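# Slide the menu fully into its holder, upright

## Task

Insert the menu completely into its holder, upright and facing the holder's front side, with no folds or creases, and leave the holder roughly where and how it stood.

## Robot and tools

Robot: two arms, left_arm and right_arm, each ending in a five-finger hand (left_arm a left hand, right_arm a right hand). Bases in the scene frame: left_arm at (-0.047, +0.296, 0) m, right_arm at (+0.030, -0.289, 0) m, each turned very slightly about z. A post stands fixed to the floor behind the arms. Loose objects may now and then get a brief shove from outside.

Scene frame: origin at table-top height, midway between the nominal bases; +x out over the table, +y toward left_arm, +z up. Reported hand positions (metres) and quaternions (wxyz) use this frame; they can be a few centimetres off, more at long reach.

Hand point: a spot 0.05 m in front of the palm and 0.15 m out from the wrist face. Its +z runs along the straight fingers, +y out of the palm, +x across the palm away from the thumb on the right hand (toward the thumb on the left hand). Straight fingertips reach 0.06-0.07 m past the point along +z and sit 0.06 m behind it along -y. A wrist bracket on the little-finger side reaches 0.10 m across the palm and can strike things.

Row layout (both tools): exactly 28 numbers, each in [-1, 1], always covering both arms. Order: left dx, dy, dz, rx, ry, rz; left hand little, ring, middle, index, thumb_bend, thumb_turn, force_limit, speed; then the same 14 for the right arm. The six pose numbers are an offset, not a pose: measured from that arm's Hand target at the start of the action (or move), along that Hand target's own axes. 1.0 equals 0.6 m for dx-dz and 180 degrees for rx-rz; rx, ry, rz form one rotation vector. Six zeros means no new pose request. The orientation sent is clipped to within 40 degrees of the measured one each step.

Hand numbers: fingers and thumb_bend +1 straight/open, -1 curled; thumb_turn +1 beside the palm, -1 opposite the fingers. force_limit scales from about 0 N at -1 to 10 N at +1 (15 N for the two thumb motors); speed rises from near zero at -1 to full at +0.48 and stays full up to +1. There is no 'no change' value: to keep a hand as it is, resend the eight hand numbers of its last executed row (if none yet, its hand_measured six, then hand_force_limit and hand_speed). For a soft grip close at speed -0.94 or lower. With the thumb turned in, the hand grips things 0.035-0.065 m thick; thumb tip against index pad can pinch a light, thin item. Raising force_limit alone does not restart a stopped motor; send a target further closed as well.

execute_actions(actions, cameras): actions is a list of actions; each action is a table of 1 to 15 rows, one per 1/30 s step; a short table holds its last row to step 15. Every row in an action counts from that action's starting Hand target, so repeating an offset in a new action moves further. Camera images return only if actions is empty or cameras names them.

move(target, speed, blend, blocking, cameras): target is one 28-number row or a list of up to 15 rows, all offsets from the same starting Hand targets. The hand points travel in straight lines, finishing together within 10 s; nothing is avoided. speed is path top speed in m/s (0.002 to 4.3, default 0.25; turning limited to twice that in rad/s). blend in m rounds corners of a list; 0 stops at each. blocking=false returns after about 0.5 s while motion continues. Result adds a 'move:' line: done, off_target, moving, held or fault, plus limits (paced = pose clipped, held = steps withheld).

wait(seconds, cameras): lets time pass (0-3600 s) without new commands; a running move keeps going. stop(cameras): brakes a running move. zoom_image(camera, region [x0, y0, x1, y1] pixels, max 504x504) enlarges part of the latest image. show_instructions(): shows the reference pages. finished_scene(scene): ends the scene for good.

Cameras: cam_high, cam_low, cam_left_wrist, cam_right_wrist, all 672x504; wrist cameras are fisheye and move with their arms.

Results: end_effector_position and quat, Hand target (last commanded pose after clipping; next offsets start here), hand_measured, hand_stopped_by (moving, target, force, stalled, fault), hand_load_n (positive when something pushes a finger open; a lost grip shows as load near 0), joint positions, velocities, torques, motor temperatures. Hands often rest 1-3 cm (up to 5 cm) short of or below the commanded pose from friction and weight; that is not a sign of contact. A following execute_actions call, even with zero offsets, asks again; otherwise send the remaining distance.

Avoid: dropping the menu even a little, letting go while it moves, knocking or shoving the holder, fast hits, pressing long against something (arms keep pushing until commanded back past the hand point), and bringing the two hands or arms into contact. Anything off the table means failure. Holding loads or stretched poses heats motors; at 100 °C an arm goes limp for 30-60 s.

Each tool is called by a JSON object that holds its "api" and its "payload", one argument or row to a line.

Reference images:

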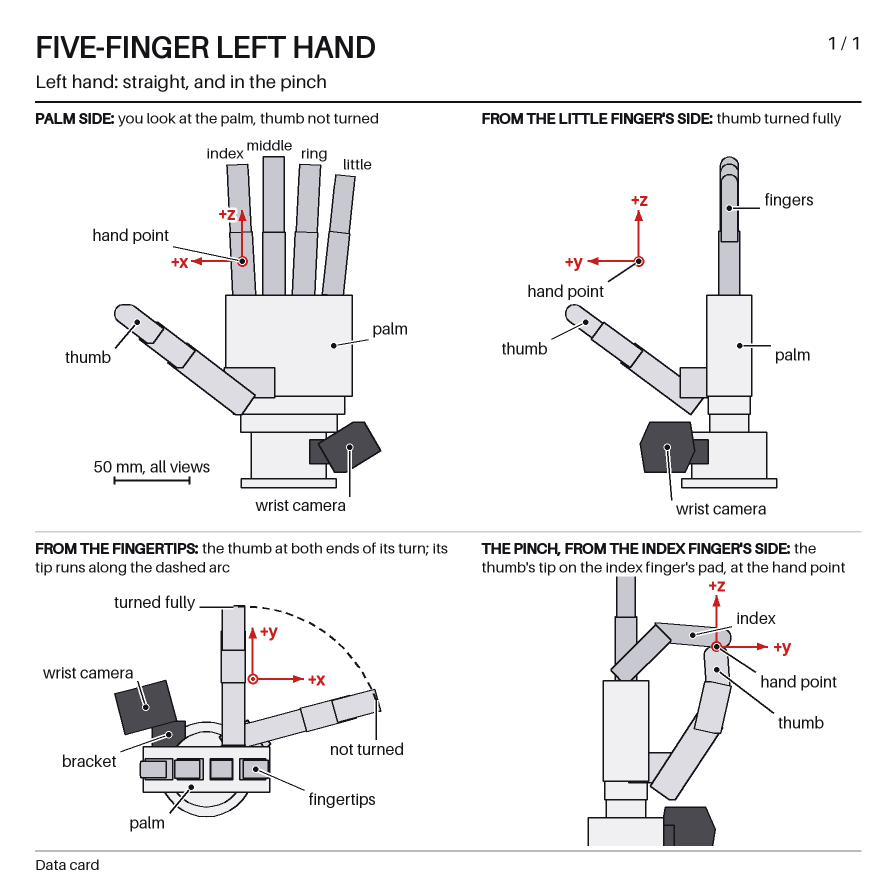

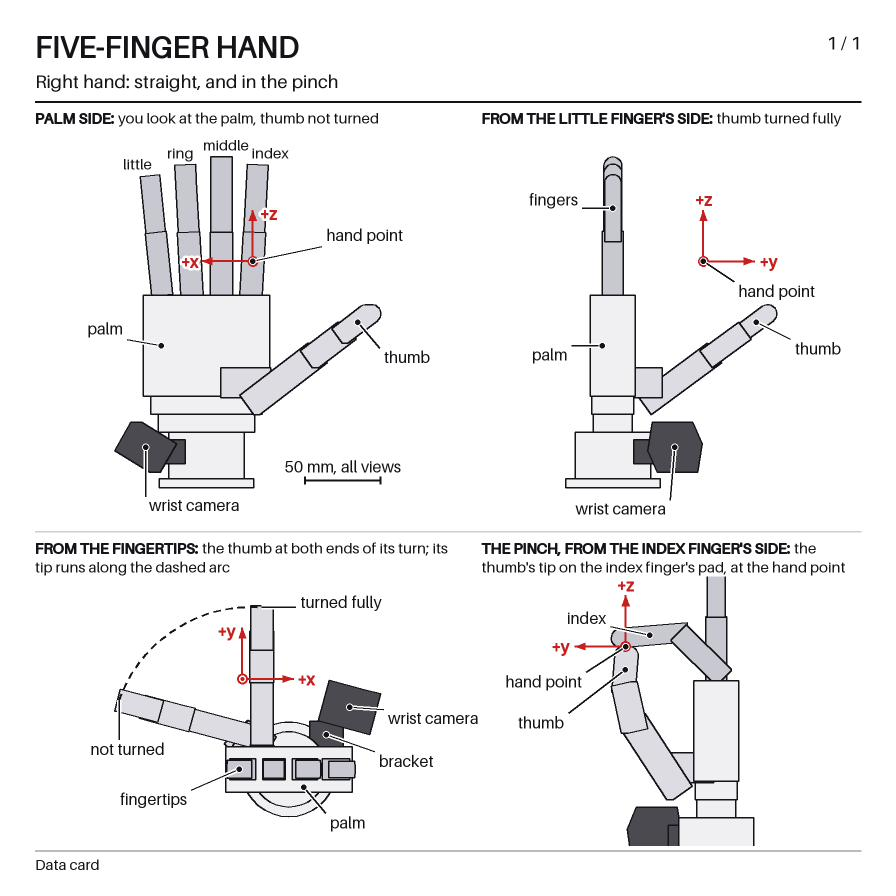

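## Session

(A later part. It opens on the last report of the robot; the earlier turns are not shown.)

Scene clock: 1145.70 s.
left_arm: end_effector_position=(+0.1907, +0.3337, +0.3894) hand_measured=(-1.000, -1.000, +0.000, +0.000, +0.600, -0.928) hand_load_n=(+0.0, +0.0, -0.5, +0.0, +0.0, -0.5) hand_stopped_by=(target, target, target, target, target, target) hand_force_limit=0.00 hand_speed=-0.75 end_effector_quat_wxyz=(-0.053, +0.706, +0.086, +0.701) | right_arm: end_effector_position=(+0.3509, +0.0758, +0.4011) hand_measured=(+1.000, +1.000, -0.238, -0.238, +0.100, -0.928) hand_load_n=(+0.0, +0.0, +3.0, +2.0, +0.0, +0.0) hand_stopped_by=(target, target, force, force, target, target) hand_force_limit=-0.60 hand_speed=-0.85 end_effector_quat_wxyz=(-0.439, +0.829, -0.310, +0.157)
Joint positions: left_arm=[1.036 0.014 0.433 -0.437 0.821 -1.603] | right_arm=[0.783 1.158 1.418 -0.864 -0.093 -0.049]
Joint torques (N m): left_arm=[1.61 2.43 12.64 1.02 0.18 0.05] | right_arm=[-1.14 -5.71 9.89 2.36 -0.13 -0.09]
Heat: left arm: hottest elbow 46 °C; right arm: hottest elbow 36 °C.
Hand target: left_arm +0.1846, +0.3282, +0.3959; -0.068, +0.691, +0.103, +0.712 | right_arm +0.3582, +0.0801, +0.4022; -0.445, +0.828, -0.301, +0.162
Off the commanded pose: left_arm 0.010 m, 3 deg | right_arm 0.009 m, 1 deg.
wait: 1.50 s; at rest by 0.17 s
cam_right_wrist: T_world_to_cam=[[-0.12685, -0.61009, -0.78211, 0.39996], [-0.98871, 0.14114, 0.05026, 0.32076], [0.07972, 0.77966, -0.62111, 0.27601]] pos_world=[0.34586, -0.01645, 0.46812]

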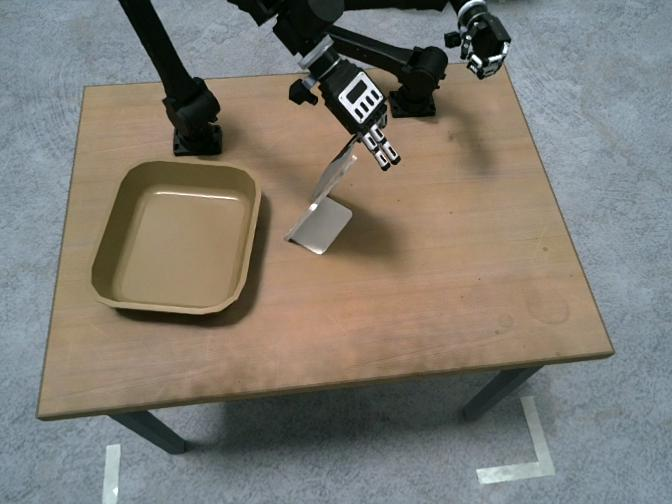

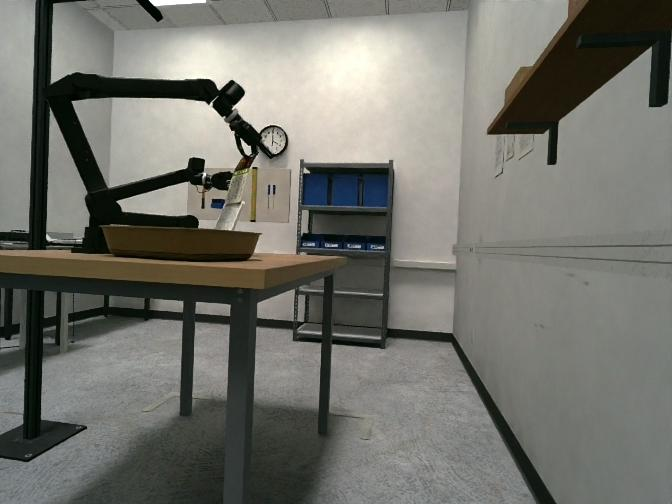

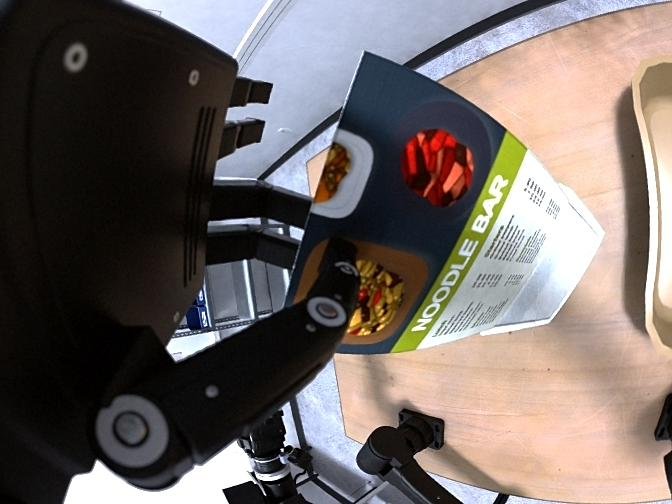

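{"api": "move", "payload": {
  "target": [
    [0,0,0,0,0,0,-1,-1,0,0,0.6,-0.928,0,-0.75,0,-0.0327,-0.0216,0,0,0,1,1,-0.3,-0.3,0.1,-0.928,-0.6,-0.85],
    [0,0,0,0,0,0,-1,-1,0,0,0.6,-0.928,0,-0.75,-0.0017,-0.039,-0.0085,0,0,0,1,1,-0.3,-0.3,0.1,-0.928,-0.6,-0.85]
  ],
  "speed": 0.02
}}

{"api": "wait", "payload": {
  "seconds": 1.5,
  "cameras": ["cam_high","cam_low","cam_right_wrist"]
}}

{"api": "zoom_image", "payload": {
  "camera": "cam_high",
  "region": [300, 190, 330, 220]
}}

{"api": "zoom_image", "payload": {
  "camera": "cam_low",
  "region": [218, 190, 254, 220]
}}

{"api": "zoom_image", "payload": {
  "camera": "cam_right_wrist",
  "region": [470, 200, 590, 350]
}}

Scene clock: 1167.33 s.
left_arm: end_effector_position=(+0.1907, +0.3337, +0.3894) hand_measured=(-1.000, -1.000, +0.000, +0.000, +0.600, -0.928) hand_load_n=(+0.0, +0.0, +0.0, +0.0, +0.0, -0.5) hand_stopped_by=(target, target, target, target, target, target) hand_force_limit=0.00 hand_speed=-0.75 end_effector_quat_wxyz=(-0.053, +0.706, +0.086, +0.701) | right_arm: end_effector_position=(+0.3569, +0.0815, +0.4004) hand_measured=(+1.000, +1.000, -0.238, -0.238, +0.100, -0.928) hand_load_n=(+0.0, +0.0, +3.0, +2.0, +0.5, +0.0) hand_stopped_by=(target, target, force, force, target, target) hand_force_limit=-0.60 hand_speed=-0.85 end_effector_quat_wxyz=(-0.429, +0.834, -0.313, +0.152)
Joint positions: left_arm=[1.036 0.014 0.433 -0.437 0.821 -1.603] | right_arm=[0.783 1.194 1.455 -0.89 -0.093 -0.049]
Joint torques (N m): left_arm=[1.67 2.49 12.64 1.02 0.18 0.05] | right_arm=[-0.62 -6.48 13.93 1.43 0.02 -0.05]
Heat: left arm: hottest elbow 46 °C; right arm: hottest elbow 37 °C.
Hand target: left_arm +0.1846, +0.3282, +0.3959; -0.068, +0.691, +0.103, +0.712 | right_arm +0.3630, +0.0874, +0.4246; -0.445, +0.828, -0.301, +0.162
Off the commanded pose: left_arm 0.010 m, 3 deg | right_arm 0.026 m, 3 deg.
joint sent to its limit (left arm) — joint 2 (shoulder), lower limit. The joint targets are off in position and orientation.
move: off_target (right_arm)

Scene clock: 1168.83 s.
left_arm: end_effector_position=(+0.1907, +0.3337, +0.3894) hand_measured=(-1.000, -1.000, +0.000, +0.000, +0.600, -0.928) hand_load_n=(+0.0, +0.0, +0.0, +0.0, +0.0, +0.0) hand_stopped_by=(target, target, target, target, target, target) hand_force_limit=0.00 hand_speed=-0.75 end_effector_quat_wxyz=(-0.053, +0.706, +0.086, +0.701) | right_arm: end_effector_position=(+0.3569, +0.0815, +0.4004) hand_measured=(+1.000, +1.000, -0.238, -0.238, +0.100, -0.928) hand_load_n=(+0.0, +0.0, +3.0, +2.0, +0.5, +0.0) hand_stopped_by=(target, target, force, force, target, target) hand_force_limit=-0.60 hand_speed=-0.85 end_effector_quat_wxyz=(-0.429, +0.834, -0.313, +0.152)
Joint positions: left_arm=[1.036 0.014 0.433 -0.437 0.821 -1.603] | right_arm=[0.783 1.194 1.455 -0.89 -0.093 -0.049]
Joint torques (N m): left_arm=[1.61 2.43 12.62 1.02 0.19 0.05] | right_arm=[-0.67 -6.36 13.91 1.4 0.02 -0.06]
Heat: left arm: hottest elbow 46 °C; right arm: hottest elbow 38 °C.
Hand target: left_arm +0.1846, +0.3282, +0.3959; -0.068, +0.691, +0.103, +0.712 | right_arm +0.3630, +0.0874, +0.4246; -0.445, +0.828, -0.301, +0.162
Off the commanded pose: left_arm 0.010 m, 3 deg | right_arm 0.026 m, 3 deg.
wait: 1.50 s; at rest by 0.17 s
cam_right_wrist: T_world_to_cam=[[-0.14052, -0.62294, -0.76955, 0.40445], [-0.98769, 0.14218, 0.06526, 0.31948], [0.06876, 0.76924, -0.63524, 0.28118]] pos_world=[0.35304, -0.00977, 0.46901]

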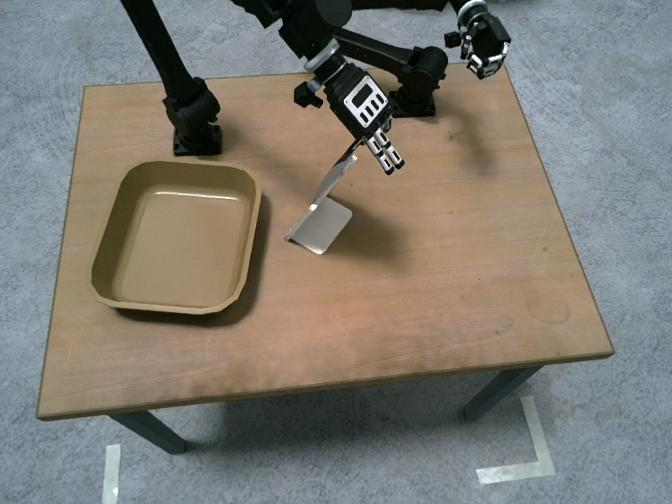

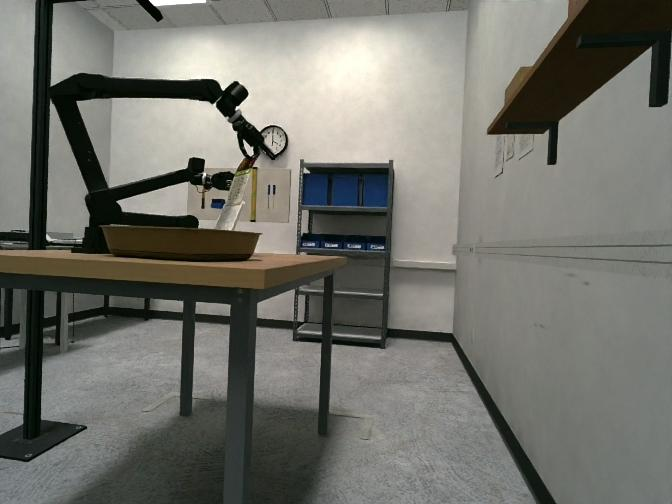

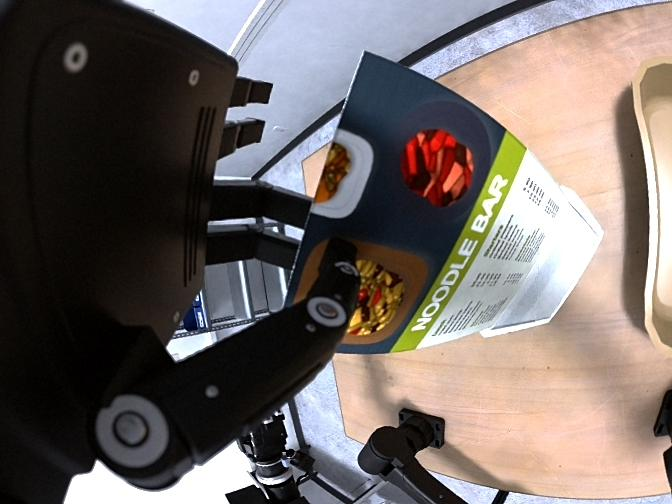

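Scaled by 16.800 from the camera's image (finer frame: 960x720).

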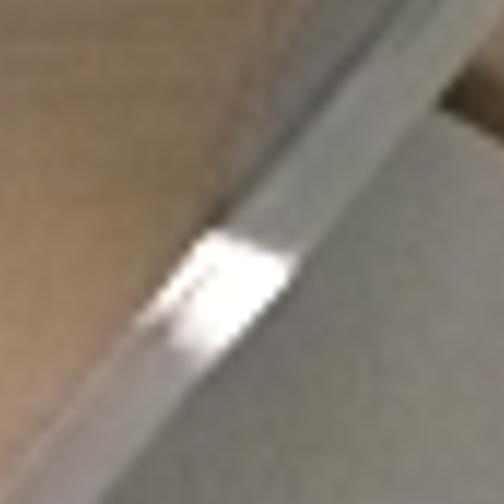

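Scaled by 14.000 from the camera's image (finer frame: 960x720).

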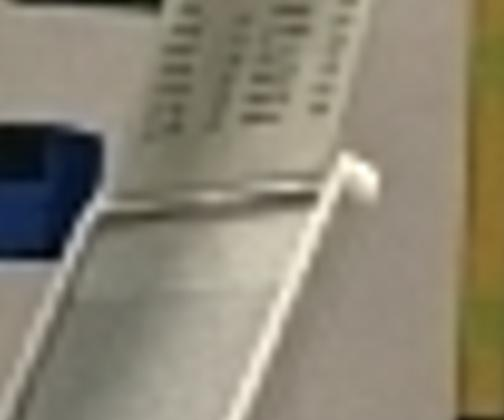

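Scaled by 3.360 from the camera's image (finer frame: 960x720).

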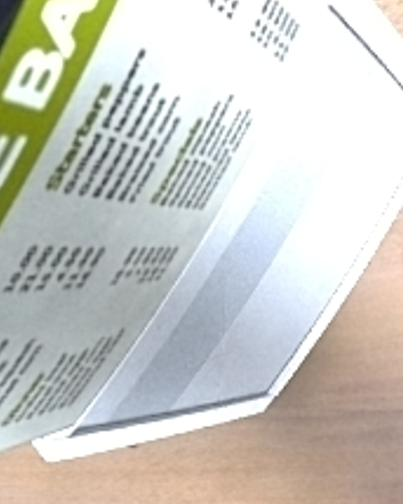

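{"api": "move", "payload": {
  "target": [0,0,0,0,0,0,-1,-1,0,0,0.6,-0.928,0,-0.75,0,-0.0075,0.0026,0,0,0,1,1,-0.3,-0.3,0.1,-0.928,-0.6,-0.85],
  "speed": 0.02
}}

{"api": "wait", "payload": {
  "seconds": 1.5,
  "cameras": ["cam_high","cam_low","cam_right_wrist"]
}}

{"api": "zoom_image", "payload": {
  "camera": "cam_high",
  "region": [300, 180, 330, 210]
}}

{"api": "zoom_image", "payload": {
  "camera": "cam_low",
  "region": [218, 190, 254, 220]
}}

{"api": "zoom_image", "payload": {
  "camera": "cam_right_wrist",
  "region": [470, 200, 590, 350]
}}

Scene clock: 1184.53 s.
left_arm: end_effector_position=(+0.1907, +0.3337, +0.3894) hand_measured=(-1.000, -1.000, +0.000, +0.000, +0.600, -0.928) hand_load_n=(+0.0, +0.0, +0.0, +0.0, +0.0, +0.0) hand_stopped_by=(target, target, target, target, target, target) hand_force_limit=0.00 hand_speed=-0.75 end_effector_quat_wxyz=(-0.053, +0.706, +0.086, +0.701) | right_arm: end_effector_position=(+0.3604, +0.0848, +0.4062) hand_measured=(+1.000, +1.000, -0.238, -0.238, +0.100, -0.928) hand_load_n=(+0.0, +0.0, +2.5, +2.0, +0.5, +0.0) hand_stopped_by=(target, target, force, force, target, target) hand_force_limit=-0.60 hand_speed=-0.85 end_effector_quat_wxyz=(-0.433, +0.832, -0.312, +0.154)
Joint positions: left_arm=[1.036 0.014 0.433 -0.437 0.821 -1.603] | right_arm=[0.783 1.204 1.475 -0.89 -0.093 -0.049]
Joint torques (N m): left_arm=[1.61 2.43 12.62 1.02 0.18 0.04] | right_arm=[-0.44 -6.42 13.81 1.25 0.04 -0.05]
Heat: left arm: hottest elbow 46 °C; right arm: hottest elbow 40 °C.
Hand target: left_arm +0.1846, +0.3282, +0.3959; -0.068, +0.691, +0.103, +0.712 | right_arm +0.3654, +0.0903, +0.4275; -0.445, +0.828, -0.301, +0.162
Off the commanded pose: left_arm 0.010 m, 3 deg | right_arm 0.023 m, 2 deg.
joint sent to its limit (left arm) — joint 2 (shoulder), lower limit. The joint targets are off in position and orientation.
move: off_target (right_arm)

Scene clock: 1186.03 s.
left_arm: end_effector_position=(+0.1907, +0.3337, +0.3894) hand_measured=(-1.000, -1.000, +0.000, +0.000, +0.600, -0.928) hand_load_n=(+0.0, +0.0, +0.0, +0.0, +0.0, -0.5) hand_stopped_by=(target, target, target, target, target, target) hand_force_limit=0.00 hand_speed=-0.75 end_effector_quat_wxyz=(-0.053, +0.706, +0.086, +0.701) | right_arm: end_effector_position=(+0.3604, +0.0848, +0.4062) hand_measured=(+1.000, +1.000, -0.238, -0.238, +0.100, -0.928) hand_load_n=(+0.0, +0.0, +3.0, +2.0, +0.5, +0.0) hand_stopped_by=(target, target, force, force, target, target) hand_force_limit=-0.60 hand_speed=-0.85 end_effector_quat_wxyz=(-0.433, +0.832, -0.312, +0.154)
Joint positions: left_arm=[1.036 0.014 0.433 -0.437 0.821 -1.603] | right_arm=[0.783 1.204 1.475 -0.89 -0.093 -0.049]
Joint torques (N m): left_arm=[1.61 2.43 12.63 1.02 0.18 0.05] | right_arm=[-0.73 -6.12 13.81 1.18 0.05 -0.04]
Heat: left arm: hottest elbow 46 °C; right arm: hottest elbow 40 °C.
Hand target: left_arm +0.1846, +0.3282, +0.3959; -0.068, +0.691, +0.103, +0.712 | right_arm +0.3654, +0.0903, +0.4275; -0.445, +0.828, -0.301, +0.162
Off the commanded pose: left_arm 0.010 m, 3 deg | right_arm 0.023 m, 2 deg.
wait: 1.50 s; at rest by 0.17 s
cam_right_wrist: T_world_to_cam=[[-0.13538, -0.61806, -0.77438, 0.41112], [-0.9881, 0.1418, 0.05957, 0.32465], [0.07299, 0.77323, -0.62991, 0.27796]] pos_world=[0.35615, -0.00687, 0.47412]

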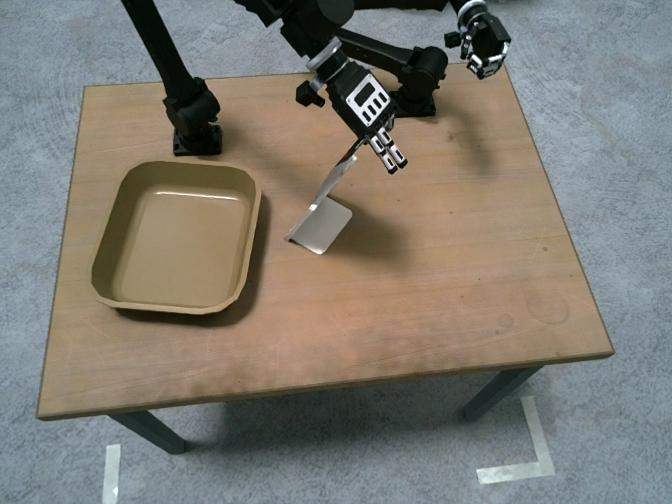

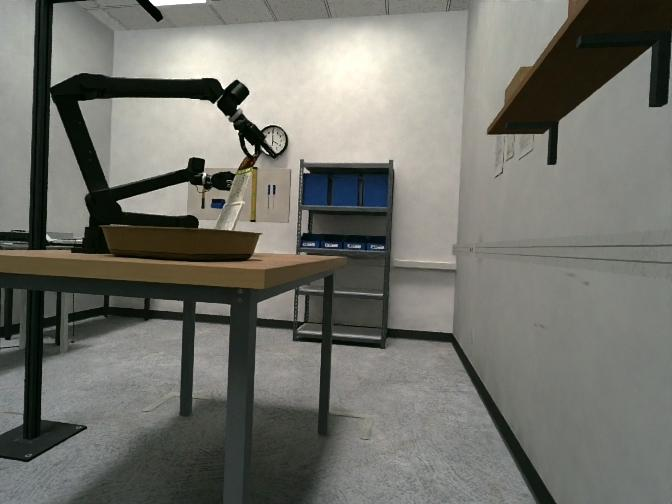

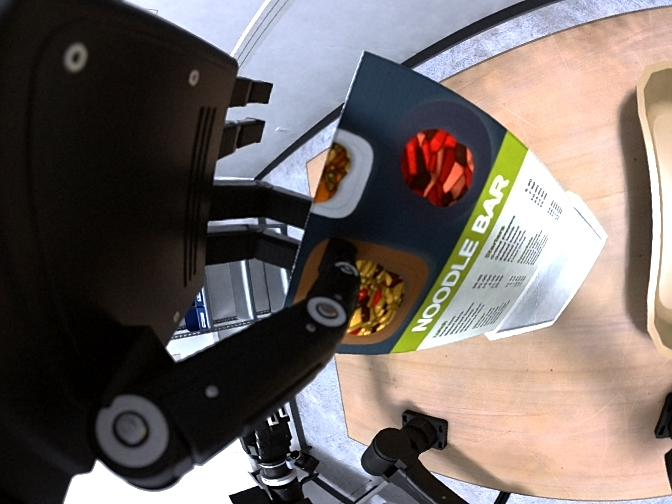

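Scaled by 16.800 from the camera's image (finer frame: 960x720).

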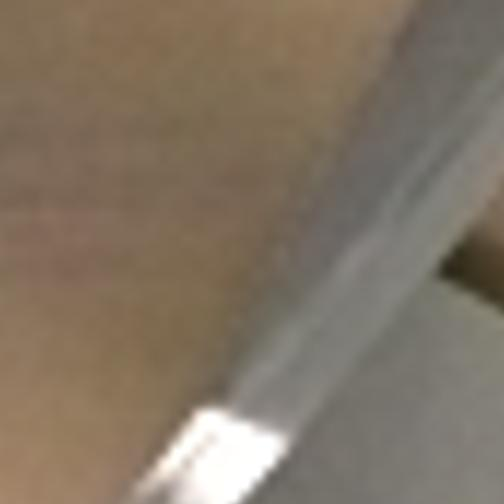

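Scaled by 14.000 from the camera's image (finer frame: 960x720).

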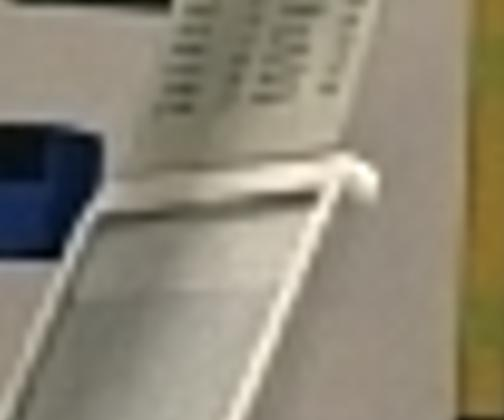

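Scaled by 3.360 from the camera's image (finer frame: 960x720).

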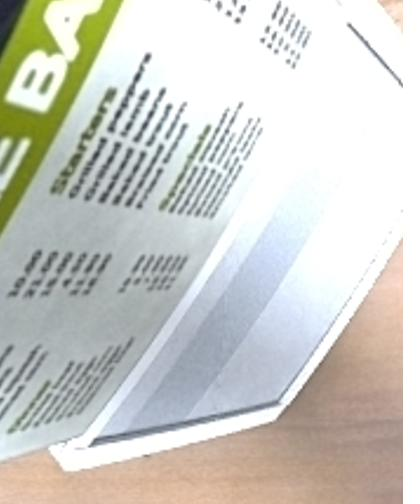

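{"api": "move", "payload": {
  "target": [0,0,0,0,0,0,-1,-1,0,0,0.6,-0.928,0,-0.75,0,-0.0020,0.0081,0,0,0,1,1,-0.3,-0.3,0.1,-0.928,-0.6,-0.85],
  "speed": 0.02
}}

{"api": "wait", "payload": {
  "seconds": 1.5,
  "cameras": ["cam_high","cam_low","cam_right_wrist"]
}}

{"api": "zoom_image", "payload": {
  "camera": "cam_high",
  "region": [300, 180, 330, 210]
}}

{"api": "zoom_image", "payload": {
  "camera": "cam_low",
  "region": [218, 190, 254, 220]
}}

{"api": "zoom_image", "payload": {
  "camera": "cam_right_wrist",
  "region": [470, 200, 590, 350]
}}

Scene clock: 1201.87 s.
left_arm: end_effector_position=(+0.1907, +0.3337, +0.3894) hand_measured=(-1.000, -1.000, +0.000, +0.000, +0.600, -0.928) hand_load_n=(+0.0, +0.0, +0.0, +0.0, +0.0, +0.0) hand_stopped_by=(target, target, target, target, target, target) hand_force_limit=0.00 hand_speed=-0.75 end_effector_quat_wxyz=(-0.053, +0.706, +0.086, +0.701) | right_arm: end_effector_position=(+0.3628, +0.0871, +0.4004) hand_measured=(+1.000, +1.000, -0.238, -0.238, +0.100, -0.928) hand_load_n=(+0.0, +0.0, +3.0, +2.0, +0.5, +0.0) hand_stopped_by=(target, target, force, force, target, target) hand_force_limit=-0.60 hand_speed=-0.85 end_effector_quat_wxyz=(-0.428, +0.834, -0.313, +0.151)
Joint positions: left_arm=[1.036 0.014 0.433 -0.437 0.821 -1.603] | right_arm=[0.783 1.216 1.475 -0.89 -0.093 -0.049]
Joint torques (N m): left_arm=[1.61 2.43 12.64 1.02 0.18 0.05] | right_arm=[-0.26 -6.83 14.02 1.42 0.09 -0.03]
Heat: left arm: hottest elbow 46 °C; right arm: hottest elbow 41 °C.
Hand target: left_arm +0.1846, +0.3282, +0.3959; -0.068, +0.691, +0.103, +0.712 | right_arm +0.3684, +0.0939, +0.4258; -0.445, +0.828, -0.301, +0.162
Off the commanded pose: left_arm 0.010 m, 3 deg | right_arm 0.027 m, 3 deg.
joint sent to its limit (left arm) — joint 2 (shoulder), lower limit. The joint targets are off in position and orientation.
move: off_target (right_arm)

Scene clock: 1203.37 s.
left_arm: end_effector_position=(+0.1907, +0.3337, +0.3894) hand_measured=(-1.000, -1.000, +0.000, +0.000, +0.600, -0.928) hand_load_n=(+0.0, +0.0, +0.0, +0.0, +0.0, +0.0) hand_stopped_by=(target, target, target, target, target, target) hand_force_limit=0.00 hand_speed=-0.75 end_effector_quat_wxyz=(-0.053, +0.706, +0.086, +0.701) | right_arm: end_effector_position=(+0.3628, +0.0871, +0.4004) hand_measured=(+1.000, +1.000, -0.238, -0.238, +0.100, -0.928) hand_load_n=(+0.0, +0.0, +3.0, +2.0, +0.5, -0.5) hand_stopped_by=(target, target, force, force, target, target) hand_force_limit=-0.60 hand_speed=-0.85 end_effector_quat_wxyz=(-0.428, +0.834, -0.313, +0.151)
Joint positions: left_arm=[1.036 0.014 0.433 -0.437 0.821 -1.603] | right_arm=[0.783 1.216 1.475 -0.89 -0.093 -0.049]
Joint torques (N m): left_arm=[1.61 2.43 12.64 1.02 0.18 0.04] | right_arm=[-0.21 -6.59 14.05 1.46 0.08 -0.02]
Heat: left arm: hottest elbow 46 °C; right arm: hottest elbow 41 °C.
Hand target: left_arm +0.1846, +0.3282, +0.3959; -0.068, +0.691, +0.103, +0.712 | right_arm +0.3684, +0.0939, +0.4258; -0.445, +0.828, -0.301, +0.162
Off the commanded pose: left_arm 0.010 m, 3 deg | right_arm 0.027 m, 3 deg.
wait: 1.50 s; at rest by 0.17 s
cam_right_wrist: T_world_to_cam=[[-0.1422, -0.62455, -0.76793, 0.40883], [-0.98754, 0.14231, 0.06713, 0.32374], [0.06736, 0.76791, -0.637, 0.27769]] pos_world=[0.35914, -0.00398, 0.46911]

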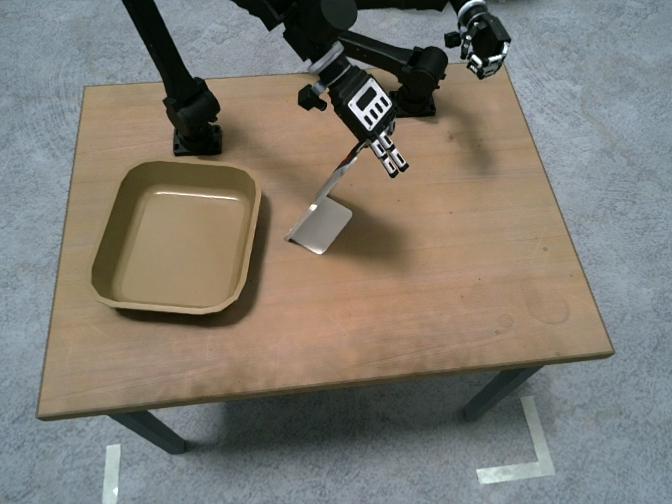

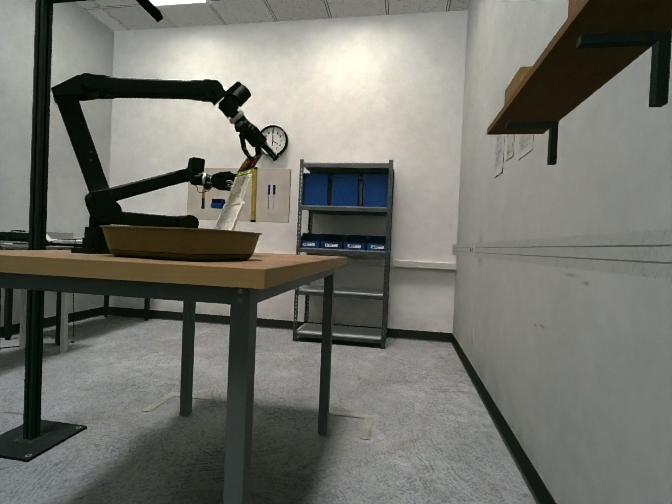

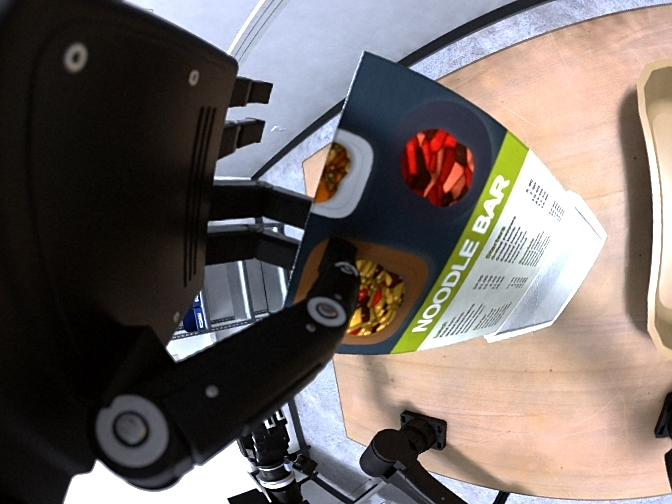

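Scaled by 16.800 from the camera's image (finer frame: 960x720).

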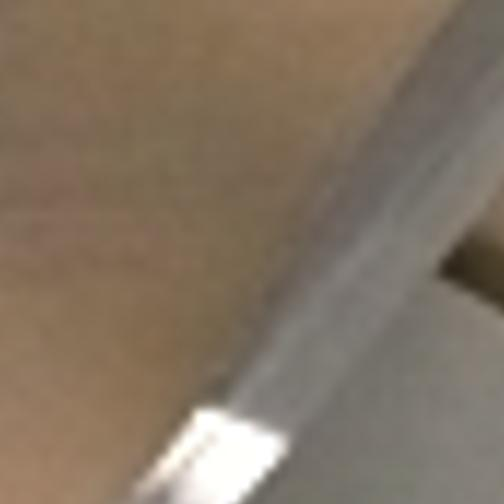

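Scaled by 14.000 from the camera's image (finer frame: 960x720).

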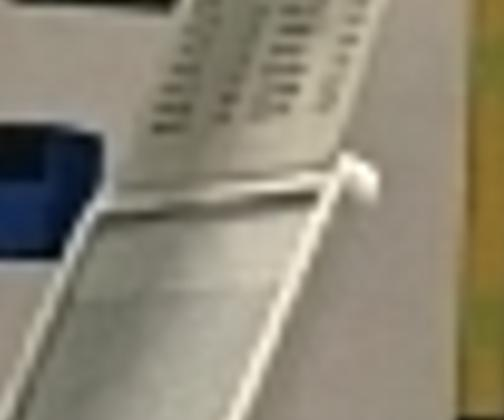

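Scaled by 3.360 from the camera's image (finer frame: 960x720).

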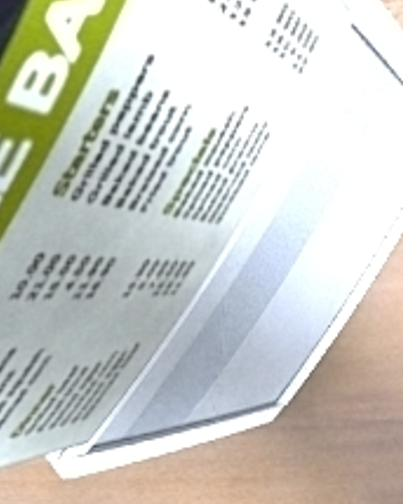

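{"api": "zoom_image", "payload": {
  "camera": "cam_right_wrist",
  "region": [480, 270, 540, 345]
}}

{"api": "zoom_image", "payload": {
  "camera": "cam_low",
  "region": [224, 196, 246, 208]
}}

Scaled by 6.720 from the camera's image (finer frame: 960x720).

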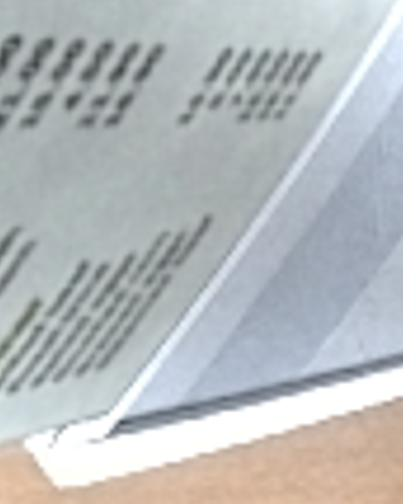

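Scaled by 22.909 from the camera's image (finer frame: 960x720).

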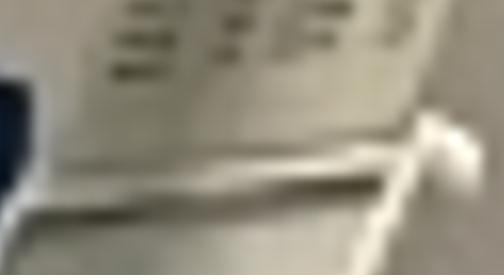

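{"api": "zoom_image", "payload": {
  "camera": "cam_high",
  "region": [310, 182, 330, 202]
}}

{"api": "zoom_image", "payload": {
  "camera": "cam_high",
  "region": [325, 165, 345, 185]
}}

Scaled by 25.200 from the camera's image (finer frame: 960x720).

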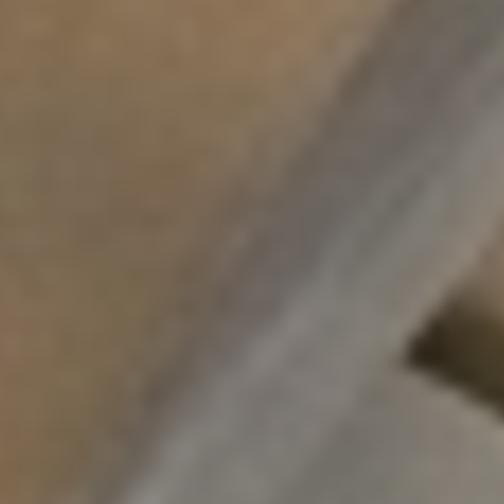

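Scaled by 25.200 from the camera's image (finer frame: 960x720).

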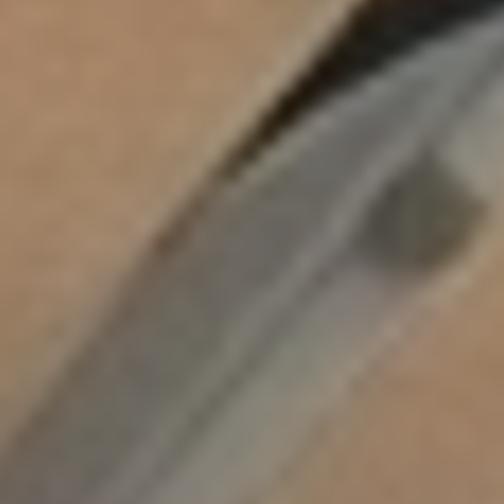

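{"api": "move", "payload": {
  "target": [0,0,0,0,0,0,-1,-1,0,0,0.6,-0.928,0,-0.75,0,-0.0065,-0.0016,0,0,0,1,1,-0.3,-0.3,0.1,-0.928,-0.6,-0.85],
  "speed": 0.02
}}

{"api": "wait", "payload": {
  "seconds": 1.5,
  "cameras": ["cam_high","cam_low","cam_right_wrist"]
}}

{"api": "zoom_image", "payload": {
  "camera": "cam_high",
  "region": [325, 165, 345, 185]
}}

{"api": "zoom_image", "payload": {
  "camera": "cam_high",
  "region": [305, 190, 325, 210]
}}

{"api": "zoom_image", "payload": {
  "camera": "cam_right_wrist",
  "region": [480, 270, 540, 345]
}}

Scene clock: 1245.20 s.
left_arm: end_effector_position=(+0.1907, +0.3337, +0.3894) hand_measured=(-1.000, -1.000, +0.000, +0.000, +0.600, -0.928) hand_load_n=(+0.0, +0.0, +0.0, +0.0, +0.0, -0.5) hand_stopped_by=(target, target, target, target, target, target) hand_force_limit=0.00 hand_speed=-0.75 end_effector_quat_wxyz=(-0.053, +0.706, +0.086, +0.701) | right_arm: end_effector_position=(+0.3653, +0.0894, +0.4094) hand_measured=(+1.000, +1.000, -0.238, -0.238, +0.100, -0.928) hand_load_n=(+0.0, +0.0, +3.0, +2.0, +0.5, +0.0) hand_stopped_by=(target, target, force, force, target, target) hand_force_limit=-0.60 hand_speed=-0.85 end_effector_quat_wxyz=(-0.434, +0.831, -0.312, +0.154)
Joint positions: left_arm=[1.036 0.014 0.433 -0.437 0.821 -1.603] | right_arm=[0.783 1.221 1.495 -0.89 -0.093 -0.049]
Joint torques (N m): left_arm=[1.61 2.49 12.63 1.01 0.19 0.05] | right_arm=[-0.26 -6.53 13.74 1.18 0.11 -0.02]
Motor temperatures (°C): left_arm=[28 27 46 26 24 26] | right_arm=[28 28 43 25 23 25]
Heat: left arm: hottest elbow 46 °C; right arm: hottest elbow 43 °C.
Hand target: left_arm +0.1846, +0.3282, +0.3959; -0.068, +0.691, +0.103, +0.712 | right_arm +0.3693, +0.0949, +0.4297; -0.445, +0.828, -0.301, +0.162
Off the commanded pose: left_arm 0.010 m, 3 deg | right_arm 0.021 m, 2 deg.
joint sent to its limit (left arm) — joint 2 (shoulder), lower limit. The joint targets are off in position and orientation.
move: off_target (right_arm)

Scene clock: 1246.70 s.
left_arm: end_effector_position=(+0.1907, +0.3337, +0.3894) hand_measured=(-1.000, -1.000, +0.000, +0.000, +0.600, -0.928) hand_load_n=(+0.0, +0.0, +0.0, +0.0, +0.0, -0.5) hand_stopped_by=(target, target, target, target, target, target) hand_force_limit=0.00 hand_speed=-0.75 end_effector_quat_wxyz=(-0.053, +0.706, +0.086, +0.701) | right_arm: end_effector_position=(+0.3653, +0.0894, +0.4094) hand_measured=(+1.000, +1.000, -0.238, -0.238, +0.100, -0.928) hand_load_n=(+0.0, +0.0, +3.0, +2.0, +0.5, +0.0) hand_stopped_by=(target, target, force, force, target, target) hand_force_limit=-0.60 hand_speed=-0.85 end_effector_quat_wxyz=(-0.434, +0.831, -0.312, +0.154)
Joint positions: left_arm=[1.036 0.014 0.433 -0.437 0.821 -1.603] | right_arm=[0.783 1.221 1.495 -0.89 -0.093 -0.049]
Joint torques (N m): left_arm=[1.61 2.43 12.66 1.01 0.19 0.05] | right_arm=[-0.38 -6.77 13.72 1.13 0.1 -0.03]
Heat: left arm: hottest elbow 46 °C; right arm: hottest elbow 43 °C.
Hand target: left_arm +0.1846, +0.3282, +0.3959; -0.068, +0.691, +0.103, +0.712 | right_arm +0.3693, +0.0949, +0.4297; -0.445, +0.828, -0.301, +0.162
Off the commanded pose: left_arm 0.010 m, 3 deg | right_arm 0.021 m, 2 deg.
wait: 1.50 s; at rest by 0.17 s
cam_right_wrist: T_world_to_cam=[[-0.13318, -0.61608, -0.77634, 0.41701], [-0.98827, 0.14159, 0.05718, 0.32968], [0.0747, 0.77485, -0.62771, 0.27437]] pos_world=[0.36086, -0.00236, 0.47712]

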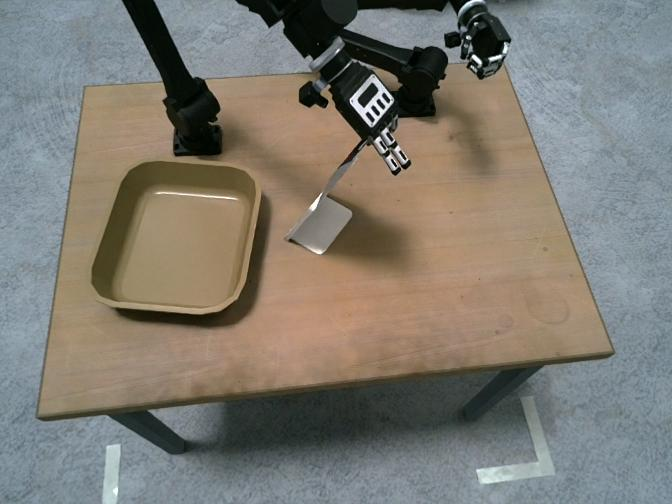

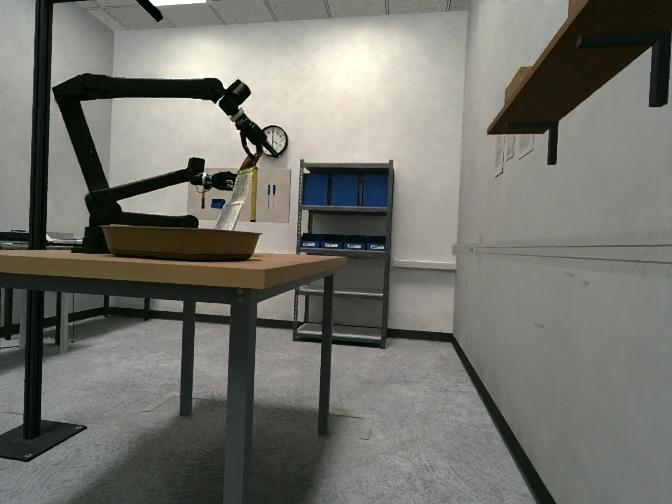

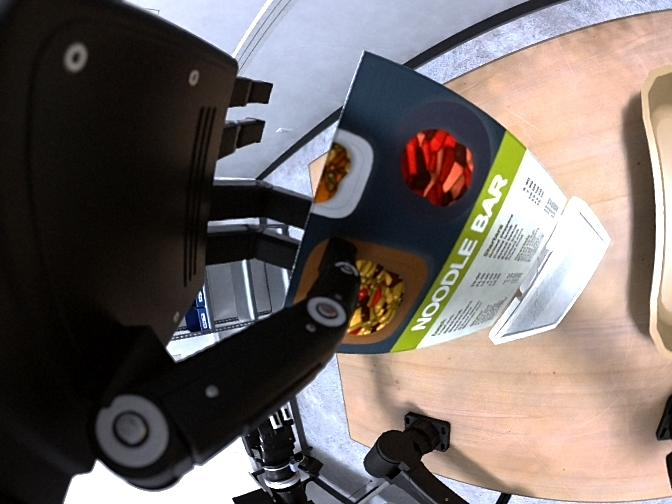

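Scaled by 25.200 from the camera's image (finer frame: 960x720).

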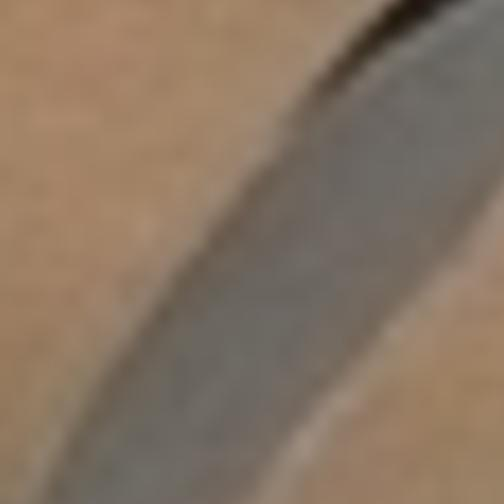

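Scaled by 25.200 from the camera's image (finer frame: 960x720).

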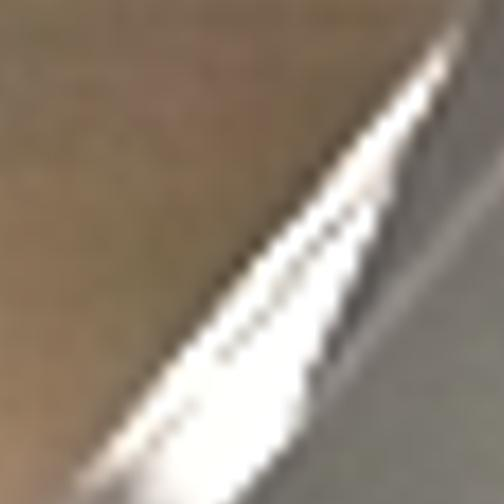

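Scaled by 6.720 from the camera's image (finer frame: 960x720).

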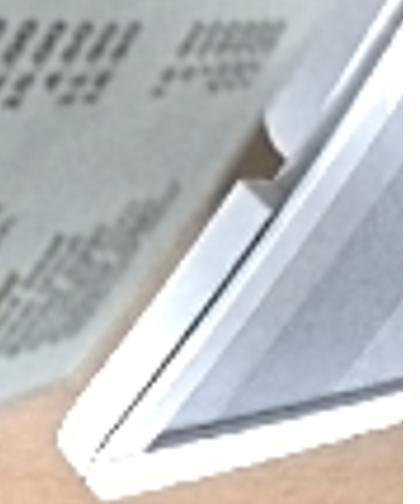

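{"api": "move", "payload": {
  "target": [0,0,0,0,0,0,-1,-1,0,0,0.6,-0.928,0,-0.75,0.0023,0.0325,0.0077,0,0,0,1,1,-0.3,-0.3,0.1,-0.928,-0.6,-0.85],
  "speed": 0.02
}}

{"api": "wait", "payload": {
  "seconds": 1.5,
  "cameras": ["cam_high","cam_right_wrist"]
}}

{"api": "zoom_image", "payload": {
  "camera": "cam_high",
  "region": [305, 190, 325, 210]
}}

{"api": "zoom_image", "payload": {
  "camera": "cam_right_wrist",
  "region": [480, 270, 540, 345]
}}

{"api": "zoom_image", "payload": {
  "camera": "cam_right_wrist",
  "region": [530, 180, 590, 255]
}}

Scene clock: 1321.53 s.
left_arm: end_effector_position=(+0.1907, +0.3337, +0.3894) hand_measured=(-1.000, -1.000, +0.000, +0.000, +0.600, -0.928) hand_load_n=(+0.0, +0.0, +0.0, +0.0, +0.0, -0.5) hand_stopped_by=(target, target, target, target, target, target) hand_force_limit=0.00 hand_speed=-0.75 end_effector_quat_wxyz=(-0.053, +0.706, +0.086, +0.701) | right_arm: end_effector_position=(+0.3636, +0.0878, +0.4097) hand_measured=(+1.000, +1.000, -0.238, -0.238, +0.100, -0.928) hand_load_n=(+0.0, +0.0, +3.0, +2.0, +0.5, +0.0) hand_stopped_by=(target, target, force, force, target, target) hand_force_limit=-0.60 hand_speed=-0.85 end_effector_quat_wxyz=(-0.436, +0.830, -0.311, +0.155)
Joint positions: left_arm=[1.036 0.014 0.433 -0.437 0.821 -1.603] | right_arm=[0.783 1.212 1.486 -0.886 -0.093 -0.049]
Joint torques (N m): left_arm=[1.61 2.49 12.63 1.02 0.18 0.05] | right_arm=[-0.79 -8.18 8.4 2.56 -0.06 -0.08]
Heat: left arm: hottest elbow 46 °C; right arm: hottest elbow 47 °C.
Hand target: left_arm +0.1846, +0.3282, +0.3959; -0.068, +0.691, +0.103, +0.712 | right_arm +0.3659, +0.0887, +0.4107; -0.445, +0.828, -0.301, +0.162
Off the commanded pose: left_arm 0.010 m, 3 deg | right_arm 0.003 m, 2 deg.
joint sent to its limit (left arm) — joint 2 (shoulder), lower limit. The joint targets are off in position and orientation.
move: done

Scene clock: 1323.03 s.
left_arm: end_effector_position=(+0.1907, +0.3337, +0.3894) hand_measured=(-1.000, -1.000, +0.000, +0.000, +0.600, -0.928) hand_load_n=(+0.0, +0.0, +0.0, +0.0, +0.0, -0.5) hand_stopped_by=(target, target, target, target, target, target) hand_force_limit=0.00 hand_speed=-0.75 end_effector_quat_wxyz=(-0.053, +0.706, +0.086, +0.701) | right_arm: end_effector_position=(+0.3636, +0.0878, +0.4097) hand_measured=(+1.000, +1.000, -0.238, -0.238, +0.100, -0.928) hand_load_n=(+0.0, +0.0, +3.0, +2.0, +0.5, +0.0) hand_stopped_by=(target, target, force, force, target, target) hand_force_limit=-0.60 hand_speed=-0.85 end_effector_quat_wxyz=(-0.436, +0.830, -0.311, +0.155)
Joint positions: left_arm=[1.036 0.014 0.433 -0.437 0.821 -1.603] | right_arm=[0.783 1.212 1.486 -0.886 -0.093 -0.049]
Joint torques (N m): left_arm=[1.61 2.49 12.63 1.03 0.18 0.05] | right_arm=[-0.85 -8.12 8.4 2.51 -0.08 -0.07]
Heat: left arm: hottest elbow 46 °C; right arm: hottest elbow 46 °C.
Hand target: left_arm +0.1846, +0.3282, +0.3959; -0.068, +0.691, +0.103, +0.712 | right_arm +0.3659, +0.0887, +0.4107; -0.445, +0.828, -0.301, +0.162
Off the commanded pose: left_arm 0.010 m, 3 deg | right_arm 0.003 m, 2 deg.
wait: 1.50 s; at rest by 0.17 s
cam_right_wrist: T_world_to_cam=[[-0.13062, -0.61361, -0.77873, 0.41581], [-0.98845, 0.14145, 0.05434, 0.32939], [0.07681, 0.77684, -0.625, 0.27394]] pos_world=[0.35886, -0.00426, 0.47712]

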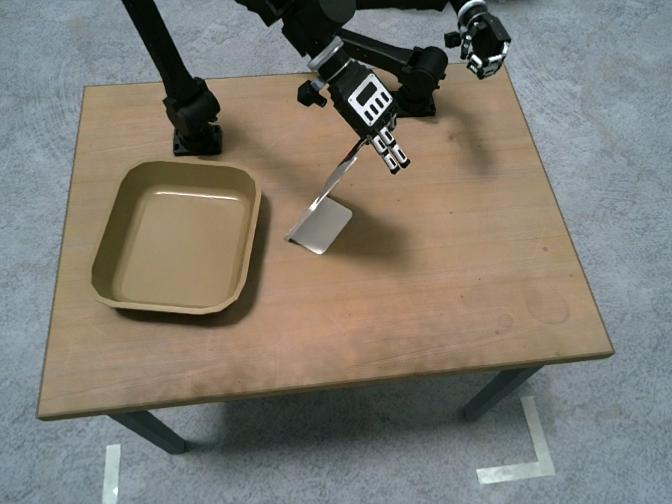

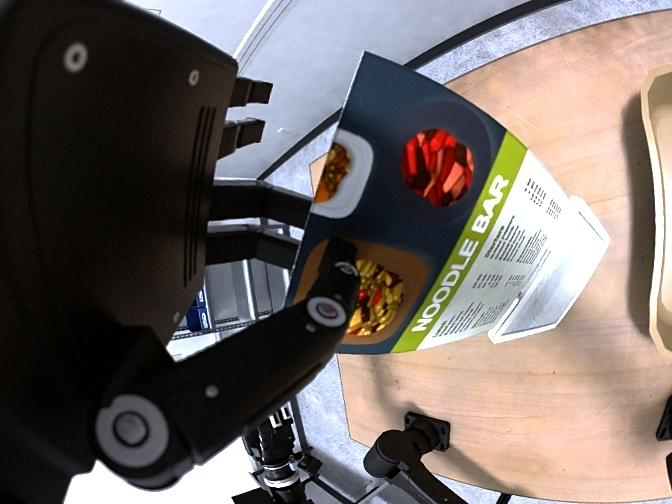

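Scaled by 25.200 from the camera's image (finer frame: 960x720).

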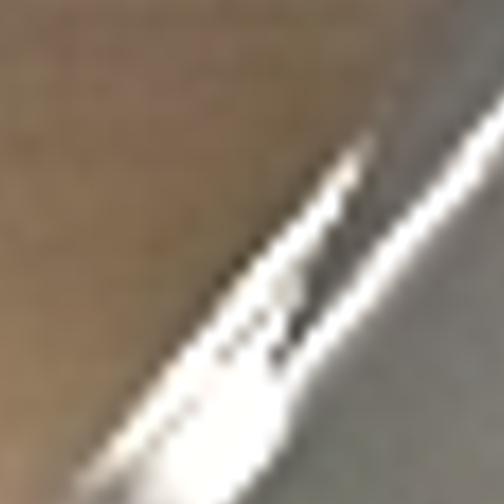

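Scaled by 6.720 from the camera's image (finer frame: 960x720).

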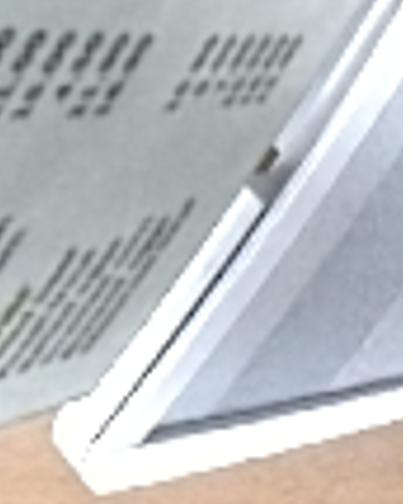

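Scaled by 6.720 from the camera's image (finer frame: 960x720).

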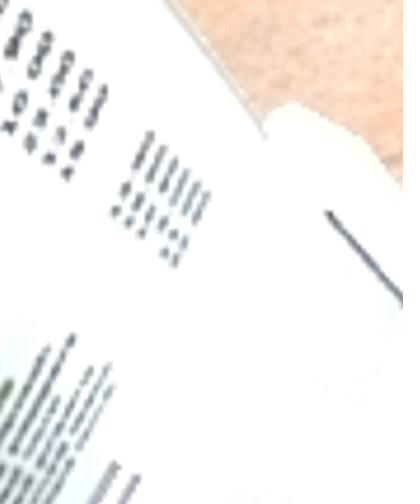

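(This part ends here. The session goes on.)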